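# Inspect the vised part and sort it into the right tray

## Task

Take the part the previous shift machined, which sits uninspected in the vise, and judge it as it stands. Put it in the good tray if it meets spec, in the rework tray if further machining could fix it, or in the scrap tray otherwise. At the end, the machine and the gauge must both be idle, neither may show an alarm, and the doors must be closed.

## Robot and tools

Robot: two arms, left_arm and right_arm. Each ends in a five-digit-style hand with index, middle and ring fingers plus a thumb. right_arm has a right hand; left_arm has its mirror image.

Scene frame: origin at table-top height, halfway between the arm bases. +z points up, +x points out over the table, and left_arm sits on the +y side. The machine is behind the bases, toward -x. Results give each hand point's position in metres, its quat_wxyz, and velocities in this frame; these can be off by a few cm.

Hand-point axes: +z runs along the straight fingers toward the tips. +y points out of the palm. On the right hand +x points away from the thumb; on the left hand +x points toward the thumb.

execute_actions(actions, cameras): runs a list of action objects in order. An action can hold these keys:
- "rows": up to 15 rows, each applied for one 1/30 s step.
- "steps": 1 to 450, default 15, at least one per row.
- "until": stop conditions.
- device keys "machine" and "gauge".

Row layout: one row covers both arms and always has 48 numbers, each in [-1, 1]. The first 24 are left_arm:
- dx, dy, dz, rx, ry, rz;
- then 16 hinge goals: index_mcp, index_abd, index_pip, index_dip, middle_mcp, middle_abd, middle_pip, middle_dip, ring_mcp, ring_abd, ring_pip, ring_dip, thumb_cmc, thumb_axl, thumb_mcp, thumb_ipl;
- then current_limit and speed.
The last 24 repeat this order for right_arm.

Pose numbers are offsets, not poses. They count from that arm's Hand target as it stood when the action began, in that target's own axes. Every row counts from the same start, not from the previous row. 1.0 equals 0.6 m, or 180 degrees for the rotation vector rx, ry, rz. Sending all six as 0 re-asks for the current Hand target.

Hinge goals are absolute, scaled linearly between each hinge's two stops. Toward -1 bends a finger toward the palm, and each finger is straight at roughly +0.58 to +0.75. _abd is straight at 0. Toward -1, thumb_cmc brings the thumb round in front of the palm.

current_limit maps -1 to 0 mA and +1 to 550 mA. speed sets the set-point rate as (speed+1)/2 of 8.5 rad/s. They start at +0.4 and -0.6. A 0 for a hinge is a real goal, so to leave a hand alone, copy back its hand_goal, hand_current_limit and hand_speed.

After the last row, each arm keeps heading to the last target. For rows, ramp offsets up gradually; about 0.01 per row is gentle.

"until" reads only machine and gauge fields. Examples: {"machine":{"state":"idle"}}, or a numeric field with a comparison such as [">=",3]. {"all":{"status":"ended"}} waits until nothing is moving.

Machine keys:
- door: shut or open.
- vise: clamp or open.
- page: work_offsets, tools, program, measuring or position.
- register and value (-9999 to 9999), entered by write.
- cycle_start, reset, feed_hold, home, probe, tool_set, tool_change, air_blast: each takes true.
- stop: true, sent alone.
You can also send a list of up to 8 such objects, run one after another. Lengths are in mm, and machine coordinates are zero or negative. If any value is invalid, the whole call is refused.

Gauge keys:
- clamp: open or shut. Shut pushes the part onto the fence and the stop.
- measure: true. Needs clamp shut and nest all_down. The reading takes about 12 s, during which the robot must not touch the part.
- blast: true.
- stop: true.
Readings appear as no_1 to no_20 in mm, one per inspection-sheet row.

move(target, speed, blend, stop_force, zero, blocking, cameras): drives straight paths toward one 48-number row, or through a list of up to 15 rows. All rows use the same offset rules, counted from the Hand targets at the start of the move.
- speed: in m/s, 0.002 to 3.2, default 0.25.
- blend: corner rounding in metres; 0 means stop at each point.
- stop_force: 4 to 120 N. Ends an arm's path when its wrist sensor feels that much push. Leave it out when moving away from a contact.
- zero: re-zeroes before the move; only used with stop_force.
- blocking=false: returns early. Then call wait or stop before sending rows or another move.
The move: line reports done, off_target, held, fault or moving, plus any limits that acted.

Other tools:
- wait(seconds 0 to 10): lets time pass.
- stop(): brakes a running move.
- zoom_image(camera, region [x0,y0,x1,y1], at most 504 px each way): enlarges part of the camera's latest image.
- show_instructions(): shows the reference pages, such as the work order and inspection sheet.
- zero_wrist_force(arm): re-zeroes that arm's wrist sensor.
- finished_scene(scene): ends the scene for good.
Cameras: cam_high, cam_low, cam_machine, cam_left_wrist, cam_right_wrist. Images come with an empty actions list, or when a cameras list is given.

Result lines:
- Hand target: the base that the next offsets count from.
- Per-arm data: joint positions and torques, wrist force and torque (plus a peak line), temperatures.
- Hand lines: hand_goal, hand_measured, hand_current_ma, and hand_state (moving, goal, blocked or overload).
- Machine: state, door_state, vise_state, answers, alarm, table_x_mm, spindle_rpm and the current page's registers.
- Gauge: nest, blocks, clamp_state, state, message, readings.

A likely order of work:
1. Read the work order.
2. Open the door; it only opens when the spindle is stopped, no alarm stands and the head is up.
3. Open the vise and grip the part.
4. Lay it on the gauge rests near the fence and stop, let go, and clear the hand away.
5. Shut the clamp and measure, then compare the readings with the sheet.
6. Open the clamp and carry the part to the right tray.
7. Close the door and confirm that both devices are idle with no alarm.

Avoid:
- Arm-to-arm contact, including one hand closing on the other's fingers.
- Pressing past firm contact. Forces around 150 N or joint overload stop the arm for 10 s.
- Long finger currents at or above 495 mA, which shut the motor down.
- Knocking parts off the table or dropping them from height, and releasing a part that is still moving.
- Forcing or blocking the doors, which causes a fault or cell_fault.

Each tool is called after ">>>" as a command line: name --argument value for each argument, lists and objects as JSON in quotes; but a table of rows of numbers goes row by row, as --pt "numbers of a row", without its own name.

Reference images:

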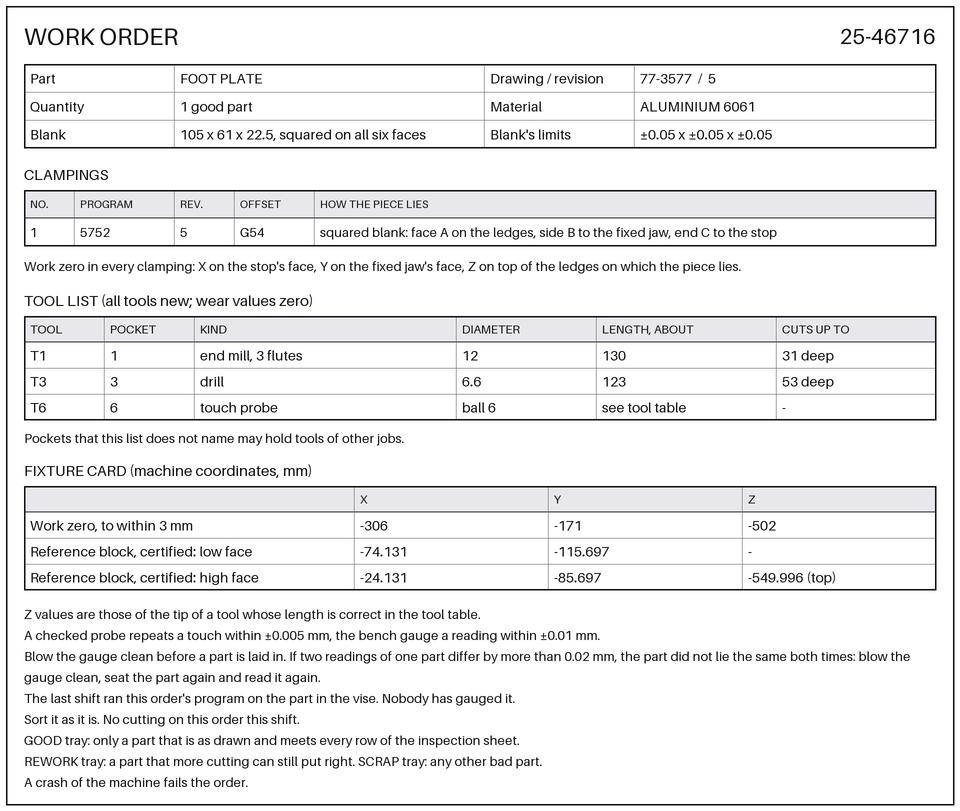

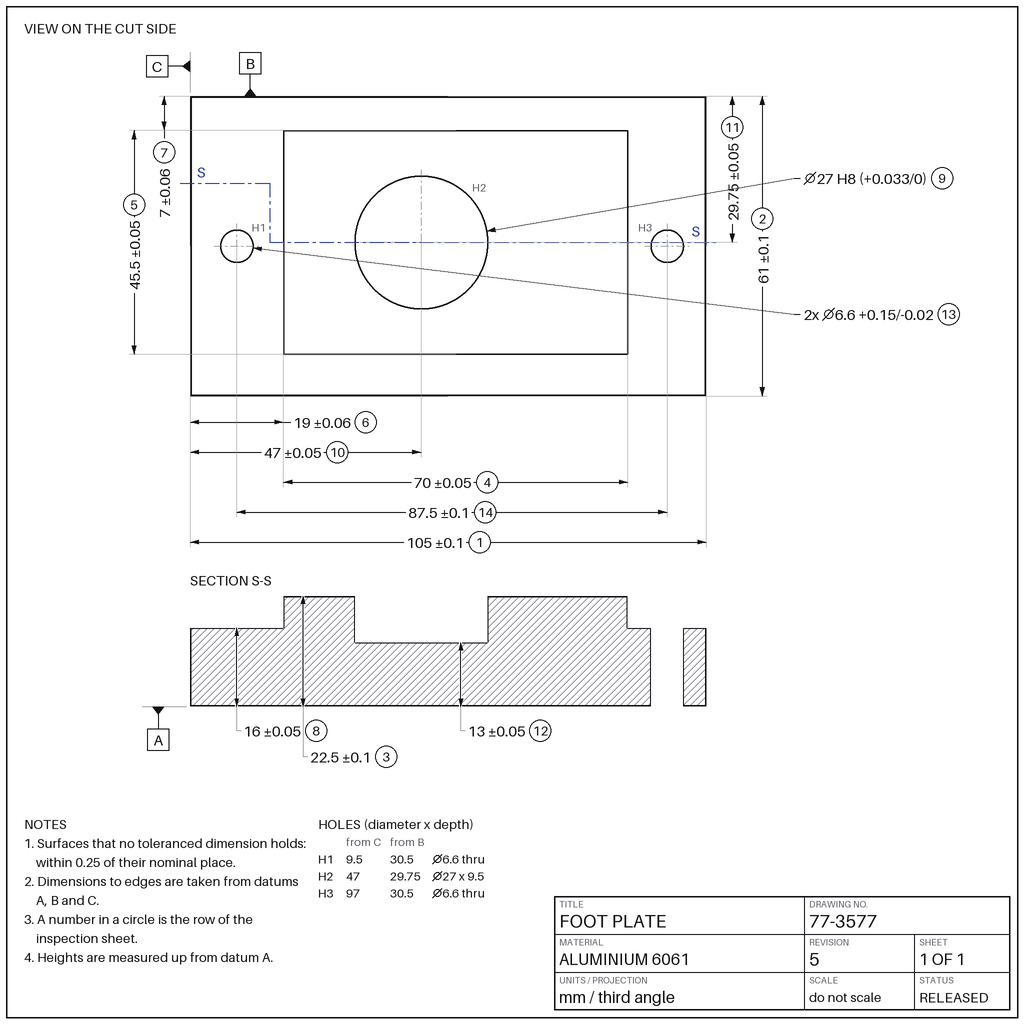

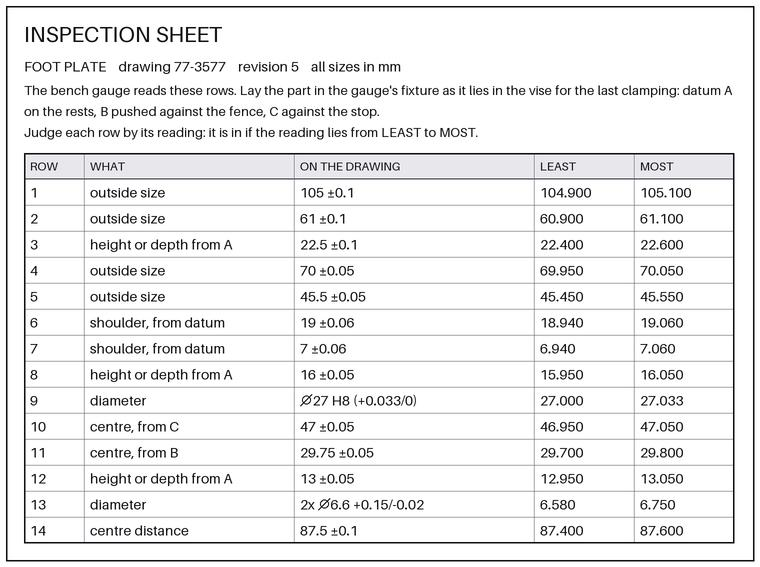

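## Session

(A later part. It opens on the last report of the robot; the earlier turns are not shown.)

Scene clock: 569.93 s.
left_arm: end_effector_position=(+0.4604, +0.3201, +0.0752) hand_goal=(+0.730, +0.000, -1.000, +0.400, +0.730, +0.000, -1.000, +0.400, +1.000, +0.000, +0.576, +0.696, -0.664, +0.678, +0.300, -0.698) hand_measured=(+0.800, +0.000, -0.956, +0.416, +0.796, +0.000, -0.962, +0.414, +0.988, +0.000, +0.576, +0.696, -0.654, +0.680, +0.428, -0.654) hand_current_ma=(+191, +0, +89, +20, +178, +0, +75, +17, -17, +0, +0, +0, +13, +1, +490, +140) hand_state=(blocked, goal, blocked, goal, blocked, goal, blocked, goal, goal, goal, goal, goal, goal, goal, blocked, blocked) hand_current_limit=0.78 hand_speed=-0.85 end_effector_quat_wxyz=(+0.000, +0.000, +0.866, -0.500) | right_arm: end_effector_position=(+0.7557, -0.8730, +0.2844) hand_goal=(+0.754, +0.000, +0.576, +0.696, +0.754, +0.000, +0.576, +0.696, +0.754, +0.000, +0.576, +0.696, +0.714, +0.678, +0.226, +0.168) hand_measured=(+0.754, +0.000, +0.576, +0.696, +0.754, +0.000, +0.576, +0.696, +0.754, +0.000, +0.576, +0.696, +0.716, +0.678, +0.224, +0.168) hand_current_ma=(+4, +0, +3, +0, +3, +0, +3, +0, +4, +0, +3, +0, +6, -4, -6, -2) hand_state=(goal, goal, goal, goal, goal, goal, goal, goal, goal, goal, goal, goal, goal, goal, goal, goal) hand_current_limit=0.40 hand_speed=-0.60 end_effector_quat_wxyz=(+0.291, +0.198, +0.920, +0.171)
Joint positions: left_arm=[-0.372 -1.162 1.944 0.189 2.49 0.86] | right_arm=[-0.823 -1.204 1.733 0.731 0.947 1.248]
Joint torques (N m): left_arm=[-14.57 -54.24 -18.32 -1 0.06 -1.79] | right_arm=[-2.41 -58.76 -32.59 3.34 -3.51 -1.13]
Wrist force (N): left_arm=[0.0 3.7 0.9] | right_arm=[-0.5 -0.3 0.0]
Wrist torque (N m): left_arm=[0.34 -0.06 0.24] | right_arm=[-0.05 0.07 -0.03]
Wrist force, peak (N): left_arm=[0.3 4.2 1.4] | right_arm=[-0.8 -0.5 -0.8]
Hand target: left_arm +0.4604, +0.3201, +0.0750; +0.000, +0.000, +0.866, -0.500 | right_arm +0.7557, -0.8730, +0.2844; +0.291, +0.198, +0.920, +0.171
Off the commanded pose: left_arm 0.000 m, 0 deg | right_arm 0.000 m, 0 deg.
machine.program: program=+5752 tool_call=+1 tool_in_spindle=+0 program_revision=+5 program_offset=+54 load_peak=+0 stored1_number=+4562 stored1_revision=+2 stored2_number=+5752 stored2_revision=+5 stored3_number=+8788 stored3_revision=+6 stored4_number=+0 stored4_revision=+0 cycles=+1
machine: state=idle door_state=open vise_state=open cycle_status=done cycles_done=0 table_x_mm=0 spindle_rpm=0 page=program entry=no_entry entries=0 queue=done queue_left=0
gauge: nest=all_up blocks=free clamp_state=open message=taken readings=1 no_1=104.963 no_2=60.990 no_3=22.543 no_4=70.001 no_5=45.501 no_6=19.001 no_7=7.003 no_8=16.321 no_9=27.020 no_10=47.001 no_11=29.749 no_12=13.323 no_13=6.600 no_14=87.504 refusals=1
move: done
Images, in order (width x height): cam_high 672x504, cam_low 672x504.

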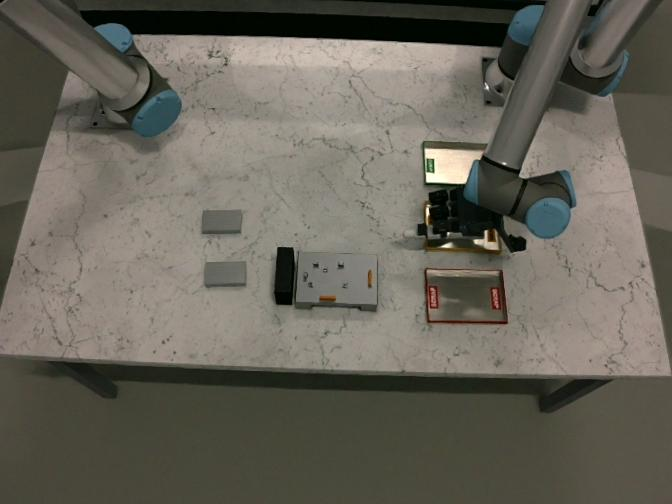

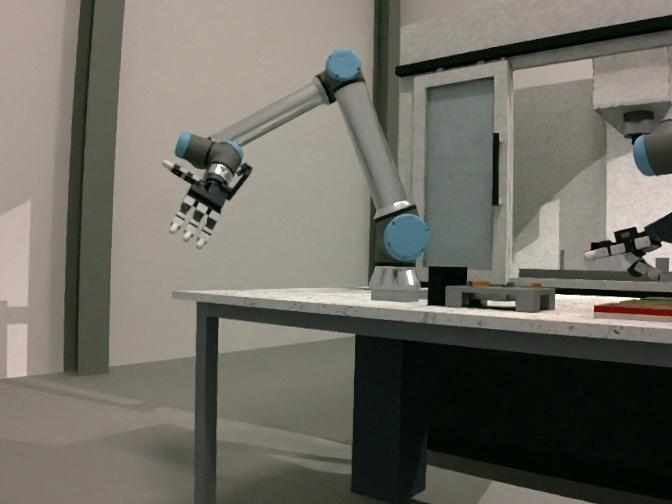

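>>> move --pt "0 0.0708 0.0274 0 0 0 0.73 0 -1.0 0.40 0.73 0 -1.0 0.40 1.0 0 0.576 0.696 -0.664 0.677 0.30 -0.6973 0.78 -0.85 0 0 0 0 0 0 0.754 0 0.576 0.696 0.754 0 0.576 0.696 0.754 0 0.576 0.696 0.714 0.678 0.226 0.168 0.4 -0.6" --speed 0.035

>>> move --pt "0 0.0375 0.0217 0 0 0 0.73 0 -1.0 0.40 0.73 0 -1.0 0.40 1.0 0 0.576 0.696 -0.664 0.677 0.30 -0.6973 0.78 -0.85 0 0 0 0 0 0 0.754 0 0.576 0.696 0.754 0 0.576 0.696 0.754 0 0.576 0.696 0.714 0.678 0.226 0.168 0.4 -0.6" --speed 0.01 --stop_force 4 --cameras '["cam_low","cam_high","cam_left_wrist"]'

>>> zoom_image --camera "cam_high" --region '[410, 150, 560, 290]'

>>> zoom_image --camera "cam_low" --region '[560, 220, 672, 330]'

Scene clock: 582.33 s.
left_arm: end_effector_position=(+0.4604, +0.3271, +0.0302) hand_goal=(+0.730, +0.000, -1.000, +0.400, +0.730, +0.000, -1.000, +0.400, +1.000, +0.000, +0.576, +0.696, -0.664, +0.678, +0.300, -0.698) hand_measured=(+0.800, +0.000, -0.956, +0.416, +0.796, +0.000, -0.962, +0.414, +0.988, +0.000, +0.576, +0.696, -0.654, +0.680, +0.428, -0.654) hand_current_ma=(+191, +0, +89, +20, +178, +0, +75, +17, -17, +0, +0, +0, +13, +1, +490, +140) hand_state=(blocked, goal, blocked, goal, blocked, goal, blocked, goal, goal, goal, goal, goal, goal, goal, blocked, blocked) hand_current_limit=0.78 hand_speed=-0.85 end_effector_quat_wxyz=(+0.000, +0.000, +0.866, -0.500) | right_arm: end_effector_position=(+0.7557, -0.8730, +0.2844) hand_goal=(+0.754, +0.000, +0.576, +0.696, +0.754, +0.000, +0.576, +0.696, +0.754, +0.000, +0.576, +0.696, +0.714, +0.678, +0.226, +0.168) hand_measured=(+0.754, +0.000, +0.576, +0.696, +0.754, +0.000, +0.576, +0.696, +0.754, +0.000, +0.576, +0.696, +0.716, +0.678, +0.224, +0.168) hand_current_ma=(+4, +0, +3, +0, +3, +0, +3, +0, +4, +0, +3, +0, +6, -4, -6, -2) hand_state=(goal, goal, goal, goal, goal, goal, goal, goal, goal, goal, goal, goal, goal, goal, goal, goal) hand_current_limit=0.40 hand_speed=-0.60 end_effector_quat_wxyz=(+0.291, +0.198, +0.920, +0.171)
Joint positions: left_arm=[-0.36 -1.102 1.963 0.122 2.496 0.876] | right_arm=[-0.823 -1.204 1.733 0.731 0.947 1.248]
Joint torques (N m): left_arm=[13.46 -53.03 -14.86 -0.26 4.1 2.18] | right_arm=[-2.32 -60.2 -33.09 3.77 -3.31 -1.08]
Wrist force (N): left_arm=[0.2 3.2 1.6] | right_arm=[-1.0 -0.4 -0.2]
Wrist torque (N m): left_arm=[0.18 -0.07 -0.08] | right_arm=[-0.05 0.13 -0.07]
Wrist force, peak (N): left_arm=[-0.1 4.1 1.3] | right_arm=[-1.3 0.1 -0.2]
Hand target: left_arm +0.4604, +0.3271, +0.0300; +0.000, +0.000, +0.866, -0.500 | right_arm +0.7557, -0.8730, +0.2844; +0.291, +0.198, +0.920, +0.171
Off the commanded pose: left_arm 0.000 m, 0 deg | right_arm 0.000 m, 0 deg.
machine.program: program=+5752 tool_call=+1 tool_in_spindle=+0 program_revision=+5 program_offset=+54 load_peak=+0 stored1_number=+4562 stored1_revision=+2 stored2_number=+5752 stored2_revision=+5 stored3_number=+8788 stored3_revision=+6 stored4_number=+0 stored4_revision=+0 cycles=+1
machine: state=idle door_state=open vise_state=open cycle_status=done cycles_done=0 table_x_mm=0 spindle_rpm=0 page=program entry=no_entry entries=0 queue=done queue_left=0
gauge: nest=all_up blocks=free clamp_state=open message=taken readings=1 no_1=104.963 no_2=60.990 no_3=22.543 no_4=70.001 no_5=45.501 no_6=19.001 no_7=7.003 no_8=16.321 no_9=27.020 no_10=47.001 no_11=29.749 no_12=13.323 no_13=6.600 no_14=87.504 refusals=1
move: done

Scene clock: 585.57 s.
left_arm: end_effector_position=(+0.4603, +0.3272, +0.0097) hand_goal=(+0.730, +0.000, -1.000, +0.400, +0.730, +0.000, -1.000, +0.400, +1.000, +0.000, +0.576, +0.696, -0.664, +0.678, +0.300, -0.698) hand_measured=(+0.800, +0.000, -0.956, +0.414, +0.796, +0.000, -0.958, +0.416, +0.988, +0.000, +0.576, +0.696, -0.654, +0.680, +0.428, -0.654) hand_current_ma=(+191, +0, +89, +17, +174, +0, +82, +20, -17, +0, +0, +0, +12, +1, +490, +140) hand_state=(blocked, goal, blocked, goal, blocked, goal, blocked, goal, goal, goal, goal, goal, goal, goal, blocked, blocked) hand_current_limit=0.78 hand_speed=-0.85 end_effector_quat_wxyz=(+0.000, +0.000, +0.866, -0.500) | right_arm: end_effector_position=(+0.7557, -0.8730, +0.2844) hand_goal=(+0.754, +0.000, +0.576, +0.696, +0.754, +0.000, +0.576, +0.696, +0.754, +0.000, +0.576, +0.696, +0.714, +0.678, +0.226, +0.168) hand_measured=(+0.754, +0.000, +0.576, +0.696, +0.754, +0.000, +0.576, +0.696, +0.754, +0.000, +0.576, +0.696, +0.716, +0.678, +0.224, +0.168) hand_current_ma=(+4, +0, +3, +0, +3, +0, +3, +0, +4, +0, +3, +0, +6, -4, -6, -2) hand_state=(goal, goal, goal, goal, goal, goal, goal, goal, goal, goal, goal, goal, goal, goal, goal, goal) hand_current_limit=0.40 hand_speed=-0.60 end_effector_quat_wxyz=(+0.291, +0.198, +0.920, +0.171)
Joint positions: left_arm=[-0.36 -1.074 1.97 0.088 2.496 0.876] | right_arm=[-0.823 -1.204 1.733 0.731 0.947 1.248]
Joint torques (N m): left_arm=[11.75 -86.57 -35.95 6.67 -0.15 1.26] | right_arm=[-1.69 -61.3 -34.2 3.3 -3.33 -1.24]
Wrist force (N): left_arm=[-0.1 2.6 1.5] | right_arm=[-0.5 0.1 -0.7]
Wrist torque (N m): left_arm=[0.11 -0.05 -0.09] | right_arm=[0.06 0.10 -0.02]
Wrist force, peak (N): left_arm=[0.7 -4.6 -0.3] | right_arm=[-1.2 -0.3 -0.2]
Hand target: left_arm +0.4604, +0.3271, +0.0097; +0.000, +0.000, +0.866, -0.500 (not the last commanded pose) | right_arm +0.7557, -0.8730, +0.2844; +0.291, +0.198, +0.920, +0.171
Off the commanded pose: left_arm 0.006 m, 0 deg | right_arm 0.000 m, 0 deg.
machine.program: program=+5752 tool_call=+1 tool_in_spindle=+0 program_revision=+5 program_offset=+54 load_peak=+0 stored1_number=+4562 stored1_revision=+2 stored2_number=+5752 stored2_revision=+5 stored3_number=+8788 stored3_revision=+6 stored4_number=+0 stored4_revision=+0 cycles=+1
machine: state=idle door_state=open vise_state=open cycle_status=done cycles_done=0 table_x_mm=0 spindle_rpm=0 page=program entry=no_entry entries=0 queue=done queue_left=0
gauge: nest=all_up blocks=free clamp_state=open message=taken readings=1 no_1=104.963 no_2=60.990 no_3=22.543 no_4=70.001 no_5=45.501 no_6=19.001 no_7=7.003 no_8=16.321 no_9=27.020 no_10=47.001 no_11=29.749 no_12=13.323 no_13=6.600 no_14=87.504 refusals=1
move: contact (left_arm)
Images, in order (width x height): cam_high 672x504, cam_low 672x504, cam_left_wrist 672x504.

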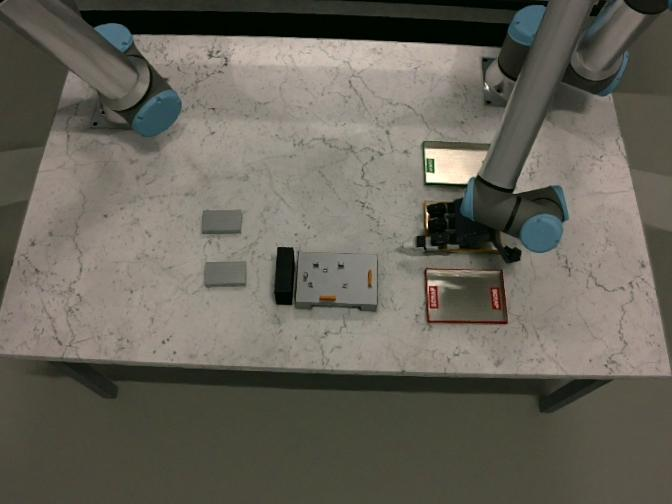

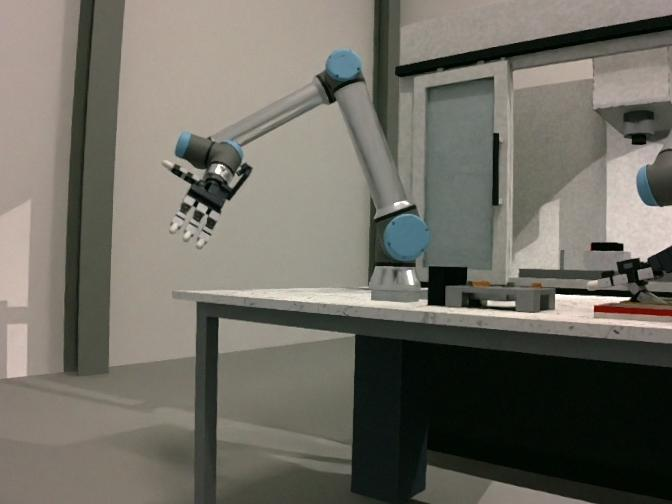

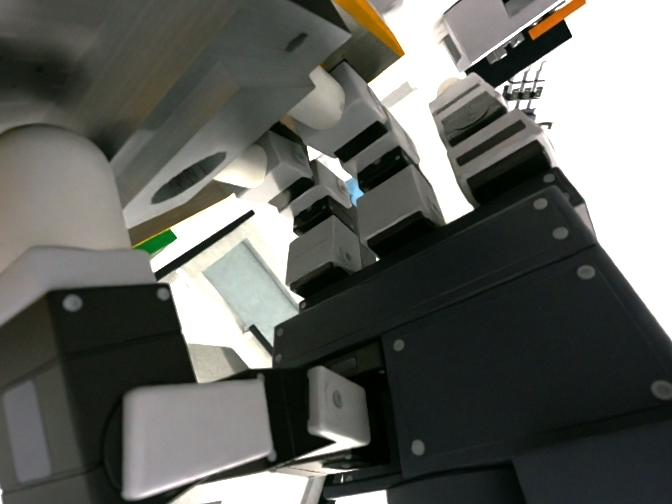

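Scaled by 3.360 from the camera's 672x504 image, which has a finer 960x720 frame.

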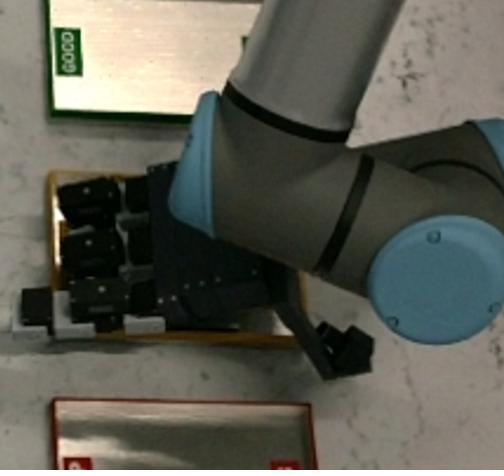

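Scaled by 4.500 from the camera's 672x504 image, which has a finer 960x720 frame.

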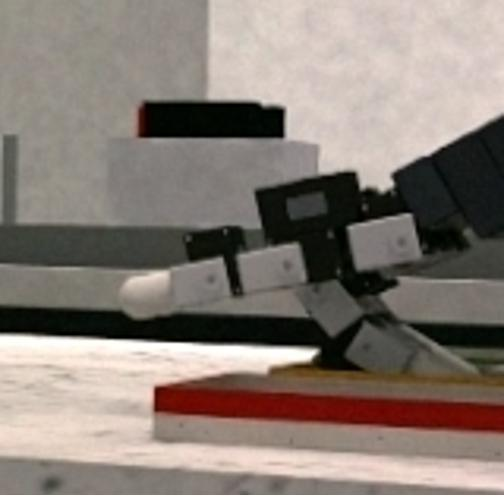

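>>> execute_actions --actions '[{"rows":[[0,0.0016,0.0009,0,0,0,0.73,0,-1.0,0.40,0.73,0,-1.0,0.40,1.0,0,0.576,0.696,-0.664,0.677,0.30,-0.6973,0.78,-0.85,0,0,0,0,0,0,0.754,0,0.576,0.696,0.754,0,0.576,0.696,0.754,0,0.576,0.696,0.714,0.678,0.226,0.168,0.4,-0.6]],"steps":15},{"rows":[[0,0,0,0,0,0,0.78,0,-1.0,0.40,0.78,0,-1.0,0.40,1.0,0,0.576,0.696,-0.664,0.677,0.39,-0.6973,0.78,-0.85,0,0,0,0,0,0,0.754,0,0.576,0.696,0.754,0,0.576,0.696,0.754,0,0.576,0.696,0.714,0.678,0.226,0.168,0.4,-0.6]],"steps":35},{"rows":[[0,0,0,0,0,0,0.87,0,-1.0,0.40,0.87,0,-1.0,0.40,1.0,0,0.576,0.696,-0.664,0.677,0.50,-0.6973,0.6,-0.85,0,0,0,0,0,0,0.754,0,0.576,0.696,0.754,0,0.576,0.696,0.754,0,0.576,0.696,0.714,0.678,0.226,0.168,0.4,-0.6]],"steps":40}]' --cameras '["cam_left_wrist"]'

Scene clock: 593.03 s.
left_arm: end_effector_position=(+0.4603, +0.3272, +0.0086) hand_goal=(+0.870, +0.000, -1.000, +0.400, +0.870, +0.000, -1.000, +0.400, +1.000, +0.000, +0.576, +0.696, -0.664, +0.678, +0.500, -0.698) hand_measured=(+0.856, -0.002, -0.994, +0.404, +0.856, +0.000, -0.994, +0.404, +0.988, +0.000, +0.576, +0.696, -0.660, +0.680, +0.494, -0.696) hand_current_ma=(-17, +0, +6, +2, -19, +0, +6, +2, -17, +0, +0, +0, +3, +1, -7, +3) hand_state=(goal, goal, goal, goal, goal, goal, goal, goal, goal, goal, goal, goal, goal, goal, goal, goal) hand_current_limit=0.60 hand_speed=-0.85 end_effector_quat_wxyz=(+0.000, +0.000, +0.866, -0.500) | right_arm: end_effector_position=(+0.7557, -0.8730, +0.2844) hand_goal=(+0.754, +0.000, +0.576, +0.696, +0.754, +0.000, +0.576, +0.696, +0.754, +0.000, +0.576, +0.696, +0.714, +0.678, +0.226, +0.168) hand_measured=(+0.754, +0.000, +0.576, +0.696, +0.754, +0.000, +0.576, +0.696, +0.754, +0.000, +0.576, +0.696, +0.716, +0.678, +0.224, +0.168) hand_current_ma=(+4, +0, +3, +0, +3, +0, +3, +0, +4, +0, +3, +0, +6, -4, -6, -2) hand_state=(goal, goal, goal, goal, goal, goal, goal, goal, goal, goal, goal, goal, goal, goal, goal, goal) hand_current_limit=0.40 hand_speed=-0.60 end_effector_quat_wxyz=(+0.291, +0.198, +0.920, +0.171)
Joint positions: left_arm=[-0.36 -1.072 1.97 0.086 2.496 0.876] | right_arm=[-0.823 -1.204 1.733 0.731 0.947 1.248]
Joint torques (N m): left_arm=[1.84 -58.7 -25 4.2 1.77 0.25] | right_arm=[0.2 -61.26 -34.53 3.62 -3.41 -1.26]
Wrist force (N): left_arm=[0.5 1.0 0.1] | right_arm=[-1.0 -0.2 -0.3]
Wrist torque (N m): left_arm=[0.13 -0.11 -0.08] | right_arm=[0.00 0.13 -0.06]
Wrist force, peak (N): left_arm=[1.7 -6.6 -1.4] | right_arm=[-1.4 0.1 0.0]
Hand target: left_arm +0.4604, +0.3271, +0.0086; +0.000, +0.000, +0.866, -0.500 | right_arm +0.7557, -0.8730, +0.2844; +0.291, +0.198, +0.920, +0.171
Off the commanded pose: left_arm 0.000 m, 0 deg | right_arm 0.000 m, 0 deg.
machine.program: program=+5752 tool_call=+1 tool_in_spindle=+0 program_revision=+5 program_offset=+54 load_peak=+0 stored1_number=+4562 stored1_revision=+2 stored2_number=+5752 stored2_revision=+5 stored3_number=+8788 stored3_revision=+6 stored4_number=+0 stored4_revision=+0 cycles=+1
machine: state=idle door_state=open vise_state=open cycle_status=done cycles_done=0 table_x_mm=0 spindle_rpm=0 page=program entry=no_entry entries=0 queue=done queue_left=0
gauge: nest=all_up blocks=free clamp_state=open message=taken readings=1 no_1=104.963 no_2=60.990 no_3=22.543 no_4=70.001 no_5=45.501 no_6=19.001 no_7=7.003 no_8=16.321 no_9=27.020 no_10=47.001 no_11=29.749 no_12=13.323 no_13=6.600 no_14=87.504 refusals=1
Images, in order (width x height): cam_left_wrist 672x504.

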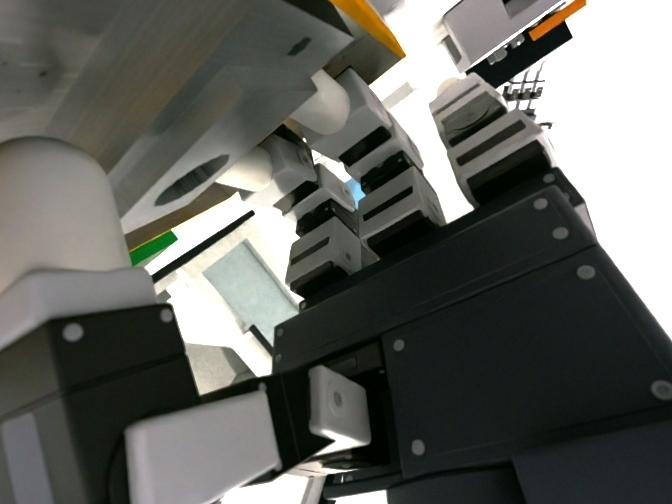

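Released. Raise straight up, shut the doors.

>>> move --pt "0 -0.0866 -0.05 0 0 0 0.87 0 -1.0 0.40 0.87 0 -1.0 0.40 1.0 0 0.576 0.696 -0.664 0.677 0.50 -0.6973 0.6 -0.85 0 0 0 0 0 0 0.754 0 0.576 0.696 0.754 0 0.576 0.696 0.754 0 0.576 0.696 0.714 0.678 0.226 0.168 0.4 -0.6" --pt "0 -0.2598 -0.15 0 0 0 0.87 0 -1.0 0.40 0.87 0 -1.0 0.40 1.0 0 0.576 0.696 -0.664 0.677 0.50 -0.6973 0.6 -0.85 0 0 0 0 0 0 0.754 0 0.576 0.696 0.754 0 0.576 0.696 0.754 0 0.576 0.696 0.714 0.678 0.226 0.168 0.4 -0.6" --pt "-0.25 -0.2598 -0.15 0 0 0 0.87 0 -1.0 0.40 0.87 0 -1.0 0.40 1.0 0 0.576 0.696 -0.664 0.677 0.50 -0.6973 0.6 -0.85 0 0 0 0 0 0 0.754 0 0.576 0.696 0.754 0 0.576 0.696 0.754 0 0.576 0.696 0.714 0.678 0.226 0.168 0.4 -0.6" --speed '[0.03,0.15,0.2]' --blend 0.015

>>> execute_actions --actions '[{"machine":{"door":"shut"},"steps":300,"until":{"machine":{"door_state":"shut","queue":["!=","running"]}}}]' --cameras '["cam_high","cam_low"]'

>>> zoom_image --camera "cam_high" --region '[410, 180, 520, 290]'

Scene clock: 601.37 s.
left_arm: end_effector_position=(+0.6103, +0.3269, +0.1885) hand_goal=(+0.870, +0.000, -1.000, +0.400, +0.870, +0.000, -1.000, +0.400, +1.000, +0.000, +0.576, +0.696, -0.664, +0.678, +0.500, -0.698) hand_measured=(+0.858, -0.002, -0.994, +0.402, +0.856, +0.000, -0.994, +0.404, +0.988, +0.000, +0.576, +0.696, -0.662, +0.680, +0.494, -0.696) hand_current_ma=(-16, +0, +5, +2, -18, +0, +5, +2, -17, +0, +0, +0, +2, +1, -7, +3) hand_state=(goal, goal, goal, goal, goal, goal, goal, goal, goal, goal, goal, goal, goal, goal, goal, goal) hand_current_limit=0.60 hand_speed=-0.85 end_effector_quat_wxyz=(+0.000, +0.000, +0.866, -0.500) | right_arm: end_effector_position=(+0.7557, -0.8730, +0.2844) hand_goal=(+0.754, +0.000, +0.576, +0.696, +0.754, +0.000, +0.576, +0.696, +0.754, +0.000, +0.576, +0.696, +0.714, +0.678, +0.226, +0.168) hand_measured=(+0.754, +0.000, +0.576, +0.696, +0.754, +0.000, +0.576, +0.696, +0.754, +0.000, +0.576, +0.696, +0.716, +0.678, +0.224, +0.168) hand_current_ma=(+4, +0, +3, +0, +3, +0, +3, +0, +4, +0, +3, +0, +6, -4, -6, -2) hand_state=(goal, goal, goal, goal, goal, goal, goal, goal, goal, goal, goal, goal, goal, goal, goal, goal) hand_current_limit=0.40 hand_speed=-0.60 end_effector_quat_wxyz=(+0.291, +0.198, +0.920, +0.171)
Joint positions: left_arm=[-0.277 -1.047 1.538 0.591 2.539 0.998] | right_arm=[-0.823 -1.204 1.733 0.731 0.947 1.248]
Joint torques (N m): left_arm=[16.65 -65.29 -53.59 6.93 3.42 1.55] | right_arm=[-1.16 -63.19 -33.84 3.66 -3.36 -0.99]
Wrist force (N): left_arm=[0.5 1.3 0.0] | right_arm=[-0.7 -0.2 -0.3]
Wrist torque (N m): left_arm=[0.19 -0.11 -0.06] | right_arm=[-0.01 0.10 -0.04]
Wrist force, peak (N): left_arm=[1.6 -0.2 -1.1] | right_arm=[-1.3 0.1 0.1]
Hand target: left_arm +0.6104, +0.3269, +0.1885; +0.000, +0.000, +0.866, -0.500 | right_arm +0.7557, -0.8730, +0.2844; +0.291, +0.198, +0.920, +0.171
Off the commanded pose: left_arm 0.000 m, 0 deg | right_arm 0.000 m, 0 deg.
machine.program: program=+5752 tool_call=+1 tool_in_spindle=+0 program_revision=+5 program_offset=+54 load_peak=+0 stored1_number=+4562 stored1_revision=+2 stored2_number=+5752 stored2_revision=+5 stored3_number=+8788 stored3_revision=+6 stored4_number=+0 stored4_revision=+0 cycles=+1
machine: state=idle door_state=open vise_state=open cycle_status=done cycles_done=0 table_x_mm=0 spindle_rpm=0 page=program entry=no_entry entries=0 queue=done queue_left=0
gauge: nest=all_up blocks=free clamp_state=open message=taken readings=1 no_1=104.963 no_2=60.990 no_3=22.543 no_4=70.001 no_5=45.501 no_6=19.001 no_7=7.003 no_8=16.321 no_9=27.020 no_10=47.001 no_11=29.749 no_12=13.323 no_13=6.600 no_14=87.504 refusals=1
move: done

Scene clock: 603.23 s.
left_arm: end_effector_position=(+0.6104, +0.3269, +0.1885) hand_goal=(+0.870, +0.000, -1.000, +0.400, +0.870, +0.000, -1.000, +0.400, +1.000, +0.000, +0.576, +0.696, -0.664, +0.678, +0.500, -0.698) hand_measured=(+0.858, -0.002, -0.994, +0.402, +0.856, +0.000, -0.994, +0.404, +0.988, +0.000, +0.576, +0.696, -0.662, +0.680, +0.494, -0.696) hand_current_ma=(-16, +0, +5, +2, -18, +0, +5, +2, -17, +0, +0, +0, +2, +1, -7, +3) hand_state=(goal, goal, goal, goal, goal, goal, goal, goal, goal, goal, goal, goal, goal, goal, goal, goal) hand_current_limit=0.60 hand_speed=-0.85 end_effector_quat_wxyz=(+0.000, +0.000, +0.866, -0.500) | right_arm: end_effector_position=(+0.7557, -0.8730, +0.2844) hand_goal=(+0.754, +0.000, +0.576, +0.696, +0.754, +0.000, +0.576, +0.696, +0.754, +0.000, +0.576, +0.696, +0.714, +0.678, +0.226, +0.168) hand_measured=(+0.754, +0.000, +0.576, +0.696, +0.754, +0.000, +0.576, +0.696, +0.754, +0.000, +0.576, +0.696, +0.716, +0.678, +0.224, +0.168) hand_current_ma=(+4, +0, +3, +0, +3, +0, +3, +0, +4, +0, +3, +0, +6, -4, -6, -2) hand_state=(goal, goal, goal, goal, goal, goal, goal, goal, goal, goal, goal, goal, goal, goal, goal, goal) hand_current_limit=0.40 hand_speed=-0.60 end_effector_quat_wxyz=(+0.291, +0.198, +0.920, +0.171)
Joint positions: left_arm=[-0.277 -1.047 1.538 0.592 2.539 0.998] | right_arm=[-0.823 -1.204 1.733 0.731 0.947 1.248]
Joint torques (N m): left_arm=[15.47 -61.05 -52.89 6.77 3.95 2.24] | right_arm=[-2.26 -61 -33.26 3.48 -3.28 -0.83]
Wrist force (N): left_arm=[0.4 1.4 -0.1] | right_arm=[-0.6 -0.2 0.1]
Wrist torque (N m): left_arm=[0.22 -0.10 -0.06] | right_arm=[-0.06 0.07 -0.04]
Wrist force, peak (N): left_arm=[0.3 1.7 -0.2] | right_arm=[-0.9 -0.7 0.0]
Hand target: left_arm +0.6104, +0.3269, +0.1885; +0.000, +0.000, +0.866, -0.500 | right_arm +0.7557, -0.8730, +0.2844; +0.291, +0.198, +0.920, +0.171
Off the commanded pose: left_arm 0.000 m, 0 deg | right_arm 0.000 m, 0 deg.
machine.program: program=+5752 tool_call=+1 tool_in_spindle=+0 program_revision=+5 program_offset=+54 load_peak=+0 stored1_number=+4562 stored1_revision=+2 stored2_number=+5752 stored2_revision=+5 stored3_number=+8788 stored3_revision=+6 stored4_number=+0 stored4_revision=+0 cycles=+1
machine: state=idle door_state=shut vise_state=open cycle_status=done cycles_done=0 table_x_mm=0 spindle_rpm=0 page=program entry=no_entry entries=0 queue=done queue_left=0
gauge: nest=all_up blocks=free clamp_state=open message=taken readings=1 no_1=104.963 no_2=60.990 no_3=22.543 no_4=70.001 no_5=45.501 no_6=19.001 no_7=7.003 no_8=16.321 no_9=27.020 no_10=47.001 no_11=29.749 no_12=13.323 no_13=6.600 no_14=87.504 refusals=1
Images, in order (width x height): cam_high 672x504, cam_low 672x504.

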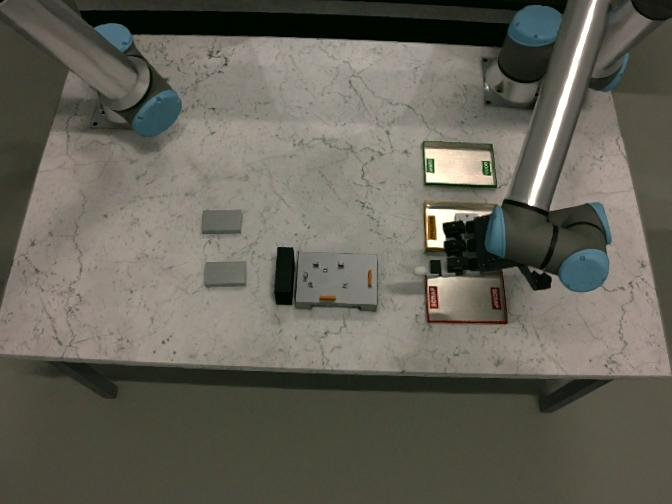

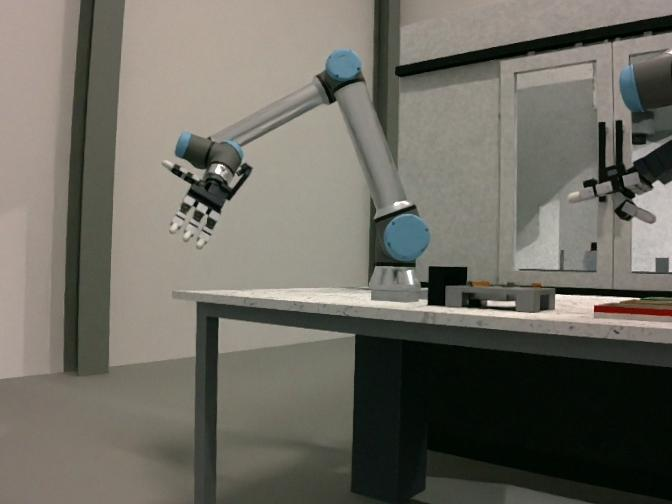

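Scaled by 4.582 from the camera's 672x504 image, which has a finer 960x720 frame.

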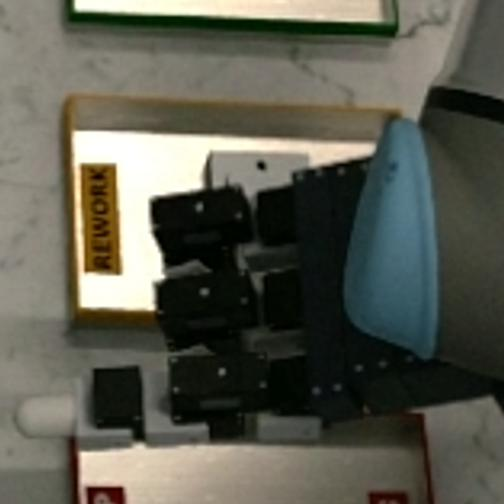

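>>> move --pt "-0.2 -0.1 -0.05 0 0 0 0.87 0 -1.0 0.40 0.87 0 -1.0 0.40 1.0 0 0.576 0.696 -0.664 0.677 0.50 -0.6973 0.6 -0.85 0 0 0 0 0 0 0.754 0 0.576 0.696 0.754 0 0.576 0.696 0.754 0 0.576 0.696 0.714 0.678 0.226 0.168 0.4 -0.6" --speed 0.15 --cameras '["cam_high"]'

>>> zoom_image --camera "cam_high" --region '[410, 180, 520, 290]'

Scene clock: 608.53 s.
left_arm: end_effector_position=(+0.7304, +0.3228, +0.2554) hand_goal=(+0.870, +0.000, -1.000, +0.400, +0.870, +0.000, -1.000, +0.400, +1.000, +0.000, +0.576, +0.696, -0.664, +0.678, +0.500, -0.698) hand_measured=(+0.858, -0.002, -0.994, +0.402, +0.856, +0.000, -0.994, +0.404, +0.988, +0.000, +0.576, +0.696, -0.662, +0.680, +0.494, -0.696) hand_current_ma=(-16, +0, +5, +2, -18, +0, +5, +2, -17, +0, +0, +0, +2, +1, -7, +3) hand_state=(goal, goal, goal, goal, goal, goal, goal, goal, goal, goal, goal, goal, goal, goal, goal, goal) hand_current_limit=0.60 hand_speed=-0.85 end_effector_quat_wxyz=(+0.000, +0.000, +0.866, -0.500) | right_arm: end_effector_position=(+0.7557, -0.8730, +0.2844) hand_goal=(+0.754, +0.000, +0.576, +0.696, +0.754, +0.000, +0.576, +0.696, +0.754, +0.000, +0.576, +0.696, +0.714, +0.678, +0.226, +0.168) hand_measured=(+0.754, +0.000, +0.576, +0.696, +0.754, +0.000, +0.576, +0.696, +0.754, +0.000, +0.576, +0.696, +0.716, +0.678, +0.224, +0.168) hand_current_ma=(+4, +0, +3, +0, +3, +0, +3, +0, +4, +0, +3, +0, +6, -4, -6, -2) hand_state=(goal, goal, goal, goal, goal, goal, goal, goal, goal, goal, goal, goal, goal, goal, goal, goal) hand_current_limit=0.40 hand_speed=-0.60 end_effector_quat_wxyz=(+0.291, +0.198, +0.920, +0.171)
Joint positions: left_arm=[-0.237 -0.889 1.162 0.864 2.556 1.062] | right_arm=[-0.823 -1.204 1.733 0.731 0.947 1.248]
Joint torques (N m): left_arm=[17.24 -76.2 -55.06 6.95 3.88 1.7] | right_arm=[-3.42 -60.92 -33.65 3.62 -3.46 -1.13]
Wrist force (N): left_arm=[0.2 1.2 -0.8] | right_arm=[-0.3 -0.1 0.1]
Wrist torque (N m): left_arm=[0.14 -0.07 0.01] | right_arm=[-0.04 0.04 -0.01]
Wrist force, peak (N): left_arm=[1.2 2.1 0.1] | right_arm=[-1.2 -0.3 -0.1]
Hand target: left_arm +0.7304, +0.3228, +0.2554; +0.000, +0.000, +0.866, -0.500 | right_arm +0.7557, -0.8730, +0.2844; +0.291, +0.198, +0.920, +0.171
Off the commanded pose: left_arm 0.000 m, 0 deg | right_arm 0.000 m, 0 deg.
machine.program: program=+5752 tool_call=+1 tool_in_spindle=+0 program_revision=+5 program_offset=+54 load_peak=+0 stored1_number=+4562 stored1_revision=+2 stored2_number=+5752 stored2_revision=+5 stored3_number=+8788 stored3_revision=+6 stored4_number=+0 stored4_revision=+0 cycles=+1
machine: state=idle door_state=shut vise_state=open cycle_status=done cycles_done=0 table_x_mm=0 spindle_rpm=0 page=program entry=no_entry entries=0 queue=done queue_left=0
gauge: nest=all_up blocks=free clamp_state=open message=taken readings=1 no_1=104.963 no_2=60.990 no_3=22.543 no_4=70.001 no_5=45.501 no_6=19.001 no_7=7.003 no_8=16.321 no_9=27.020 no_10=47.001 no_11=29.749 no_12=13.323 no_13=6.600 no_14=87.504 refusals=1
move: done
Images, in order (width x height): cam_high 672x504.

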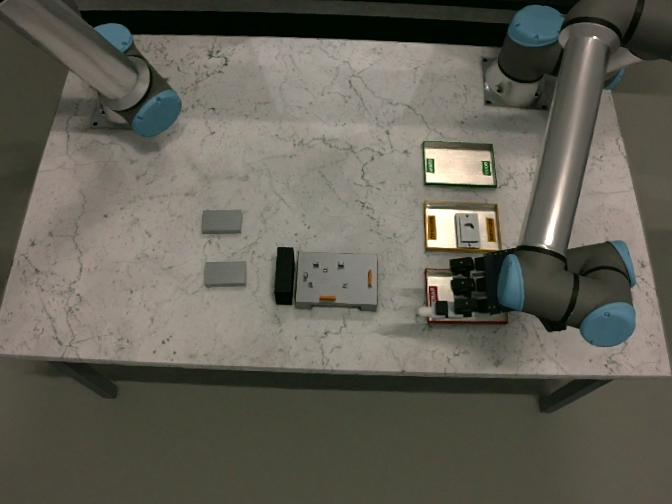

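Scaled by 4.582 from the camera's 672x504 image, which has a finer 960x720 frame.

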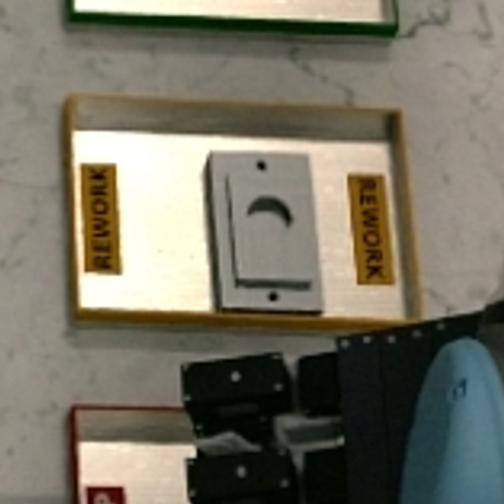

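The part lies flat in the rework tray, the doors are shut, and the machine and gauge are both idle.

>>> finished_scene --scene 2

The scene is finished: the task was done.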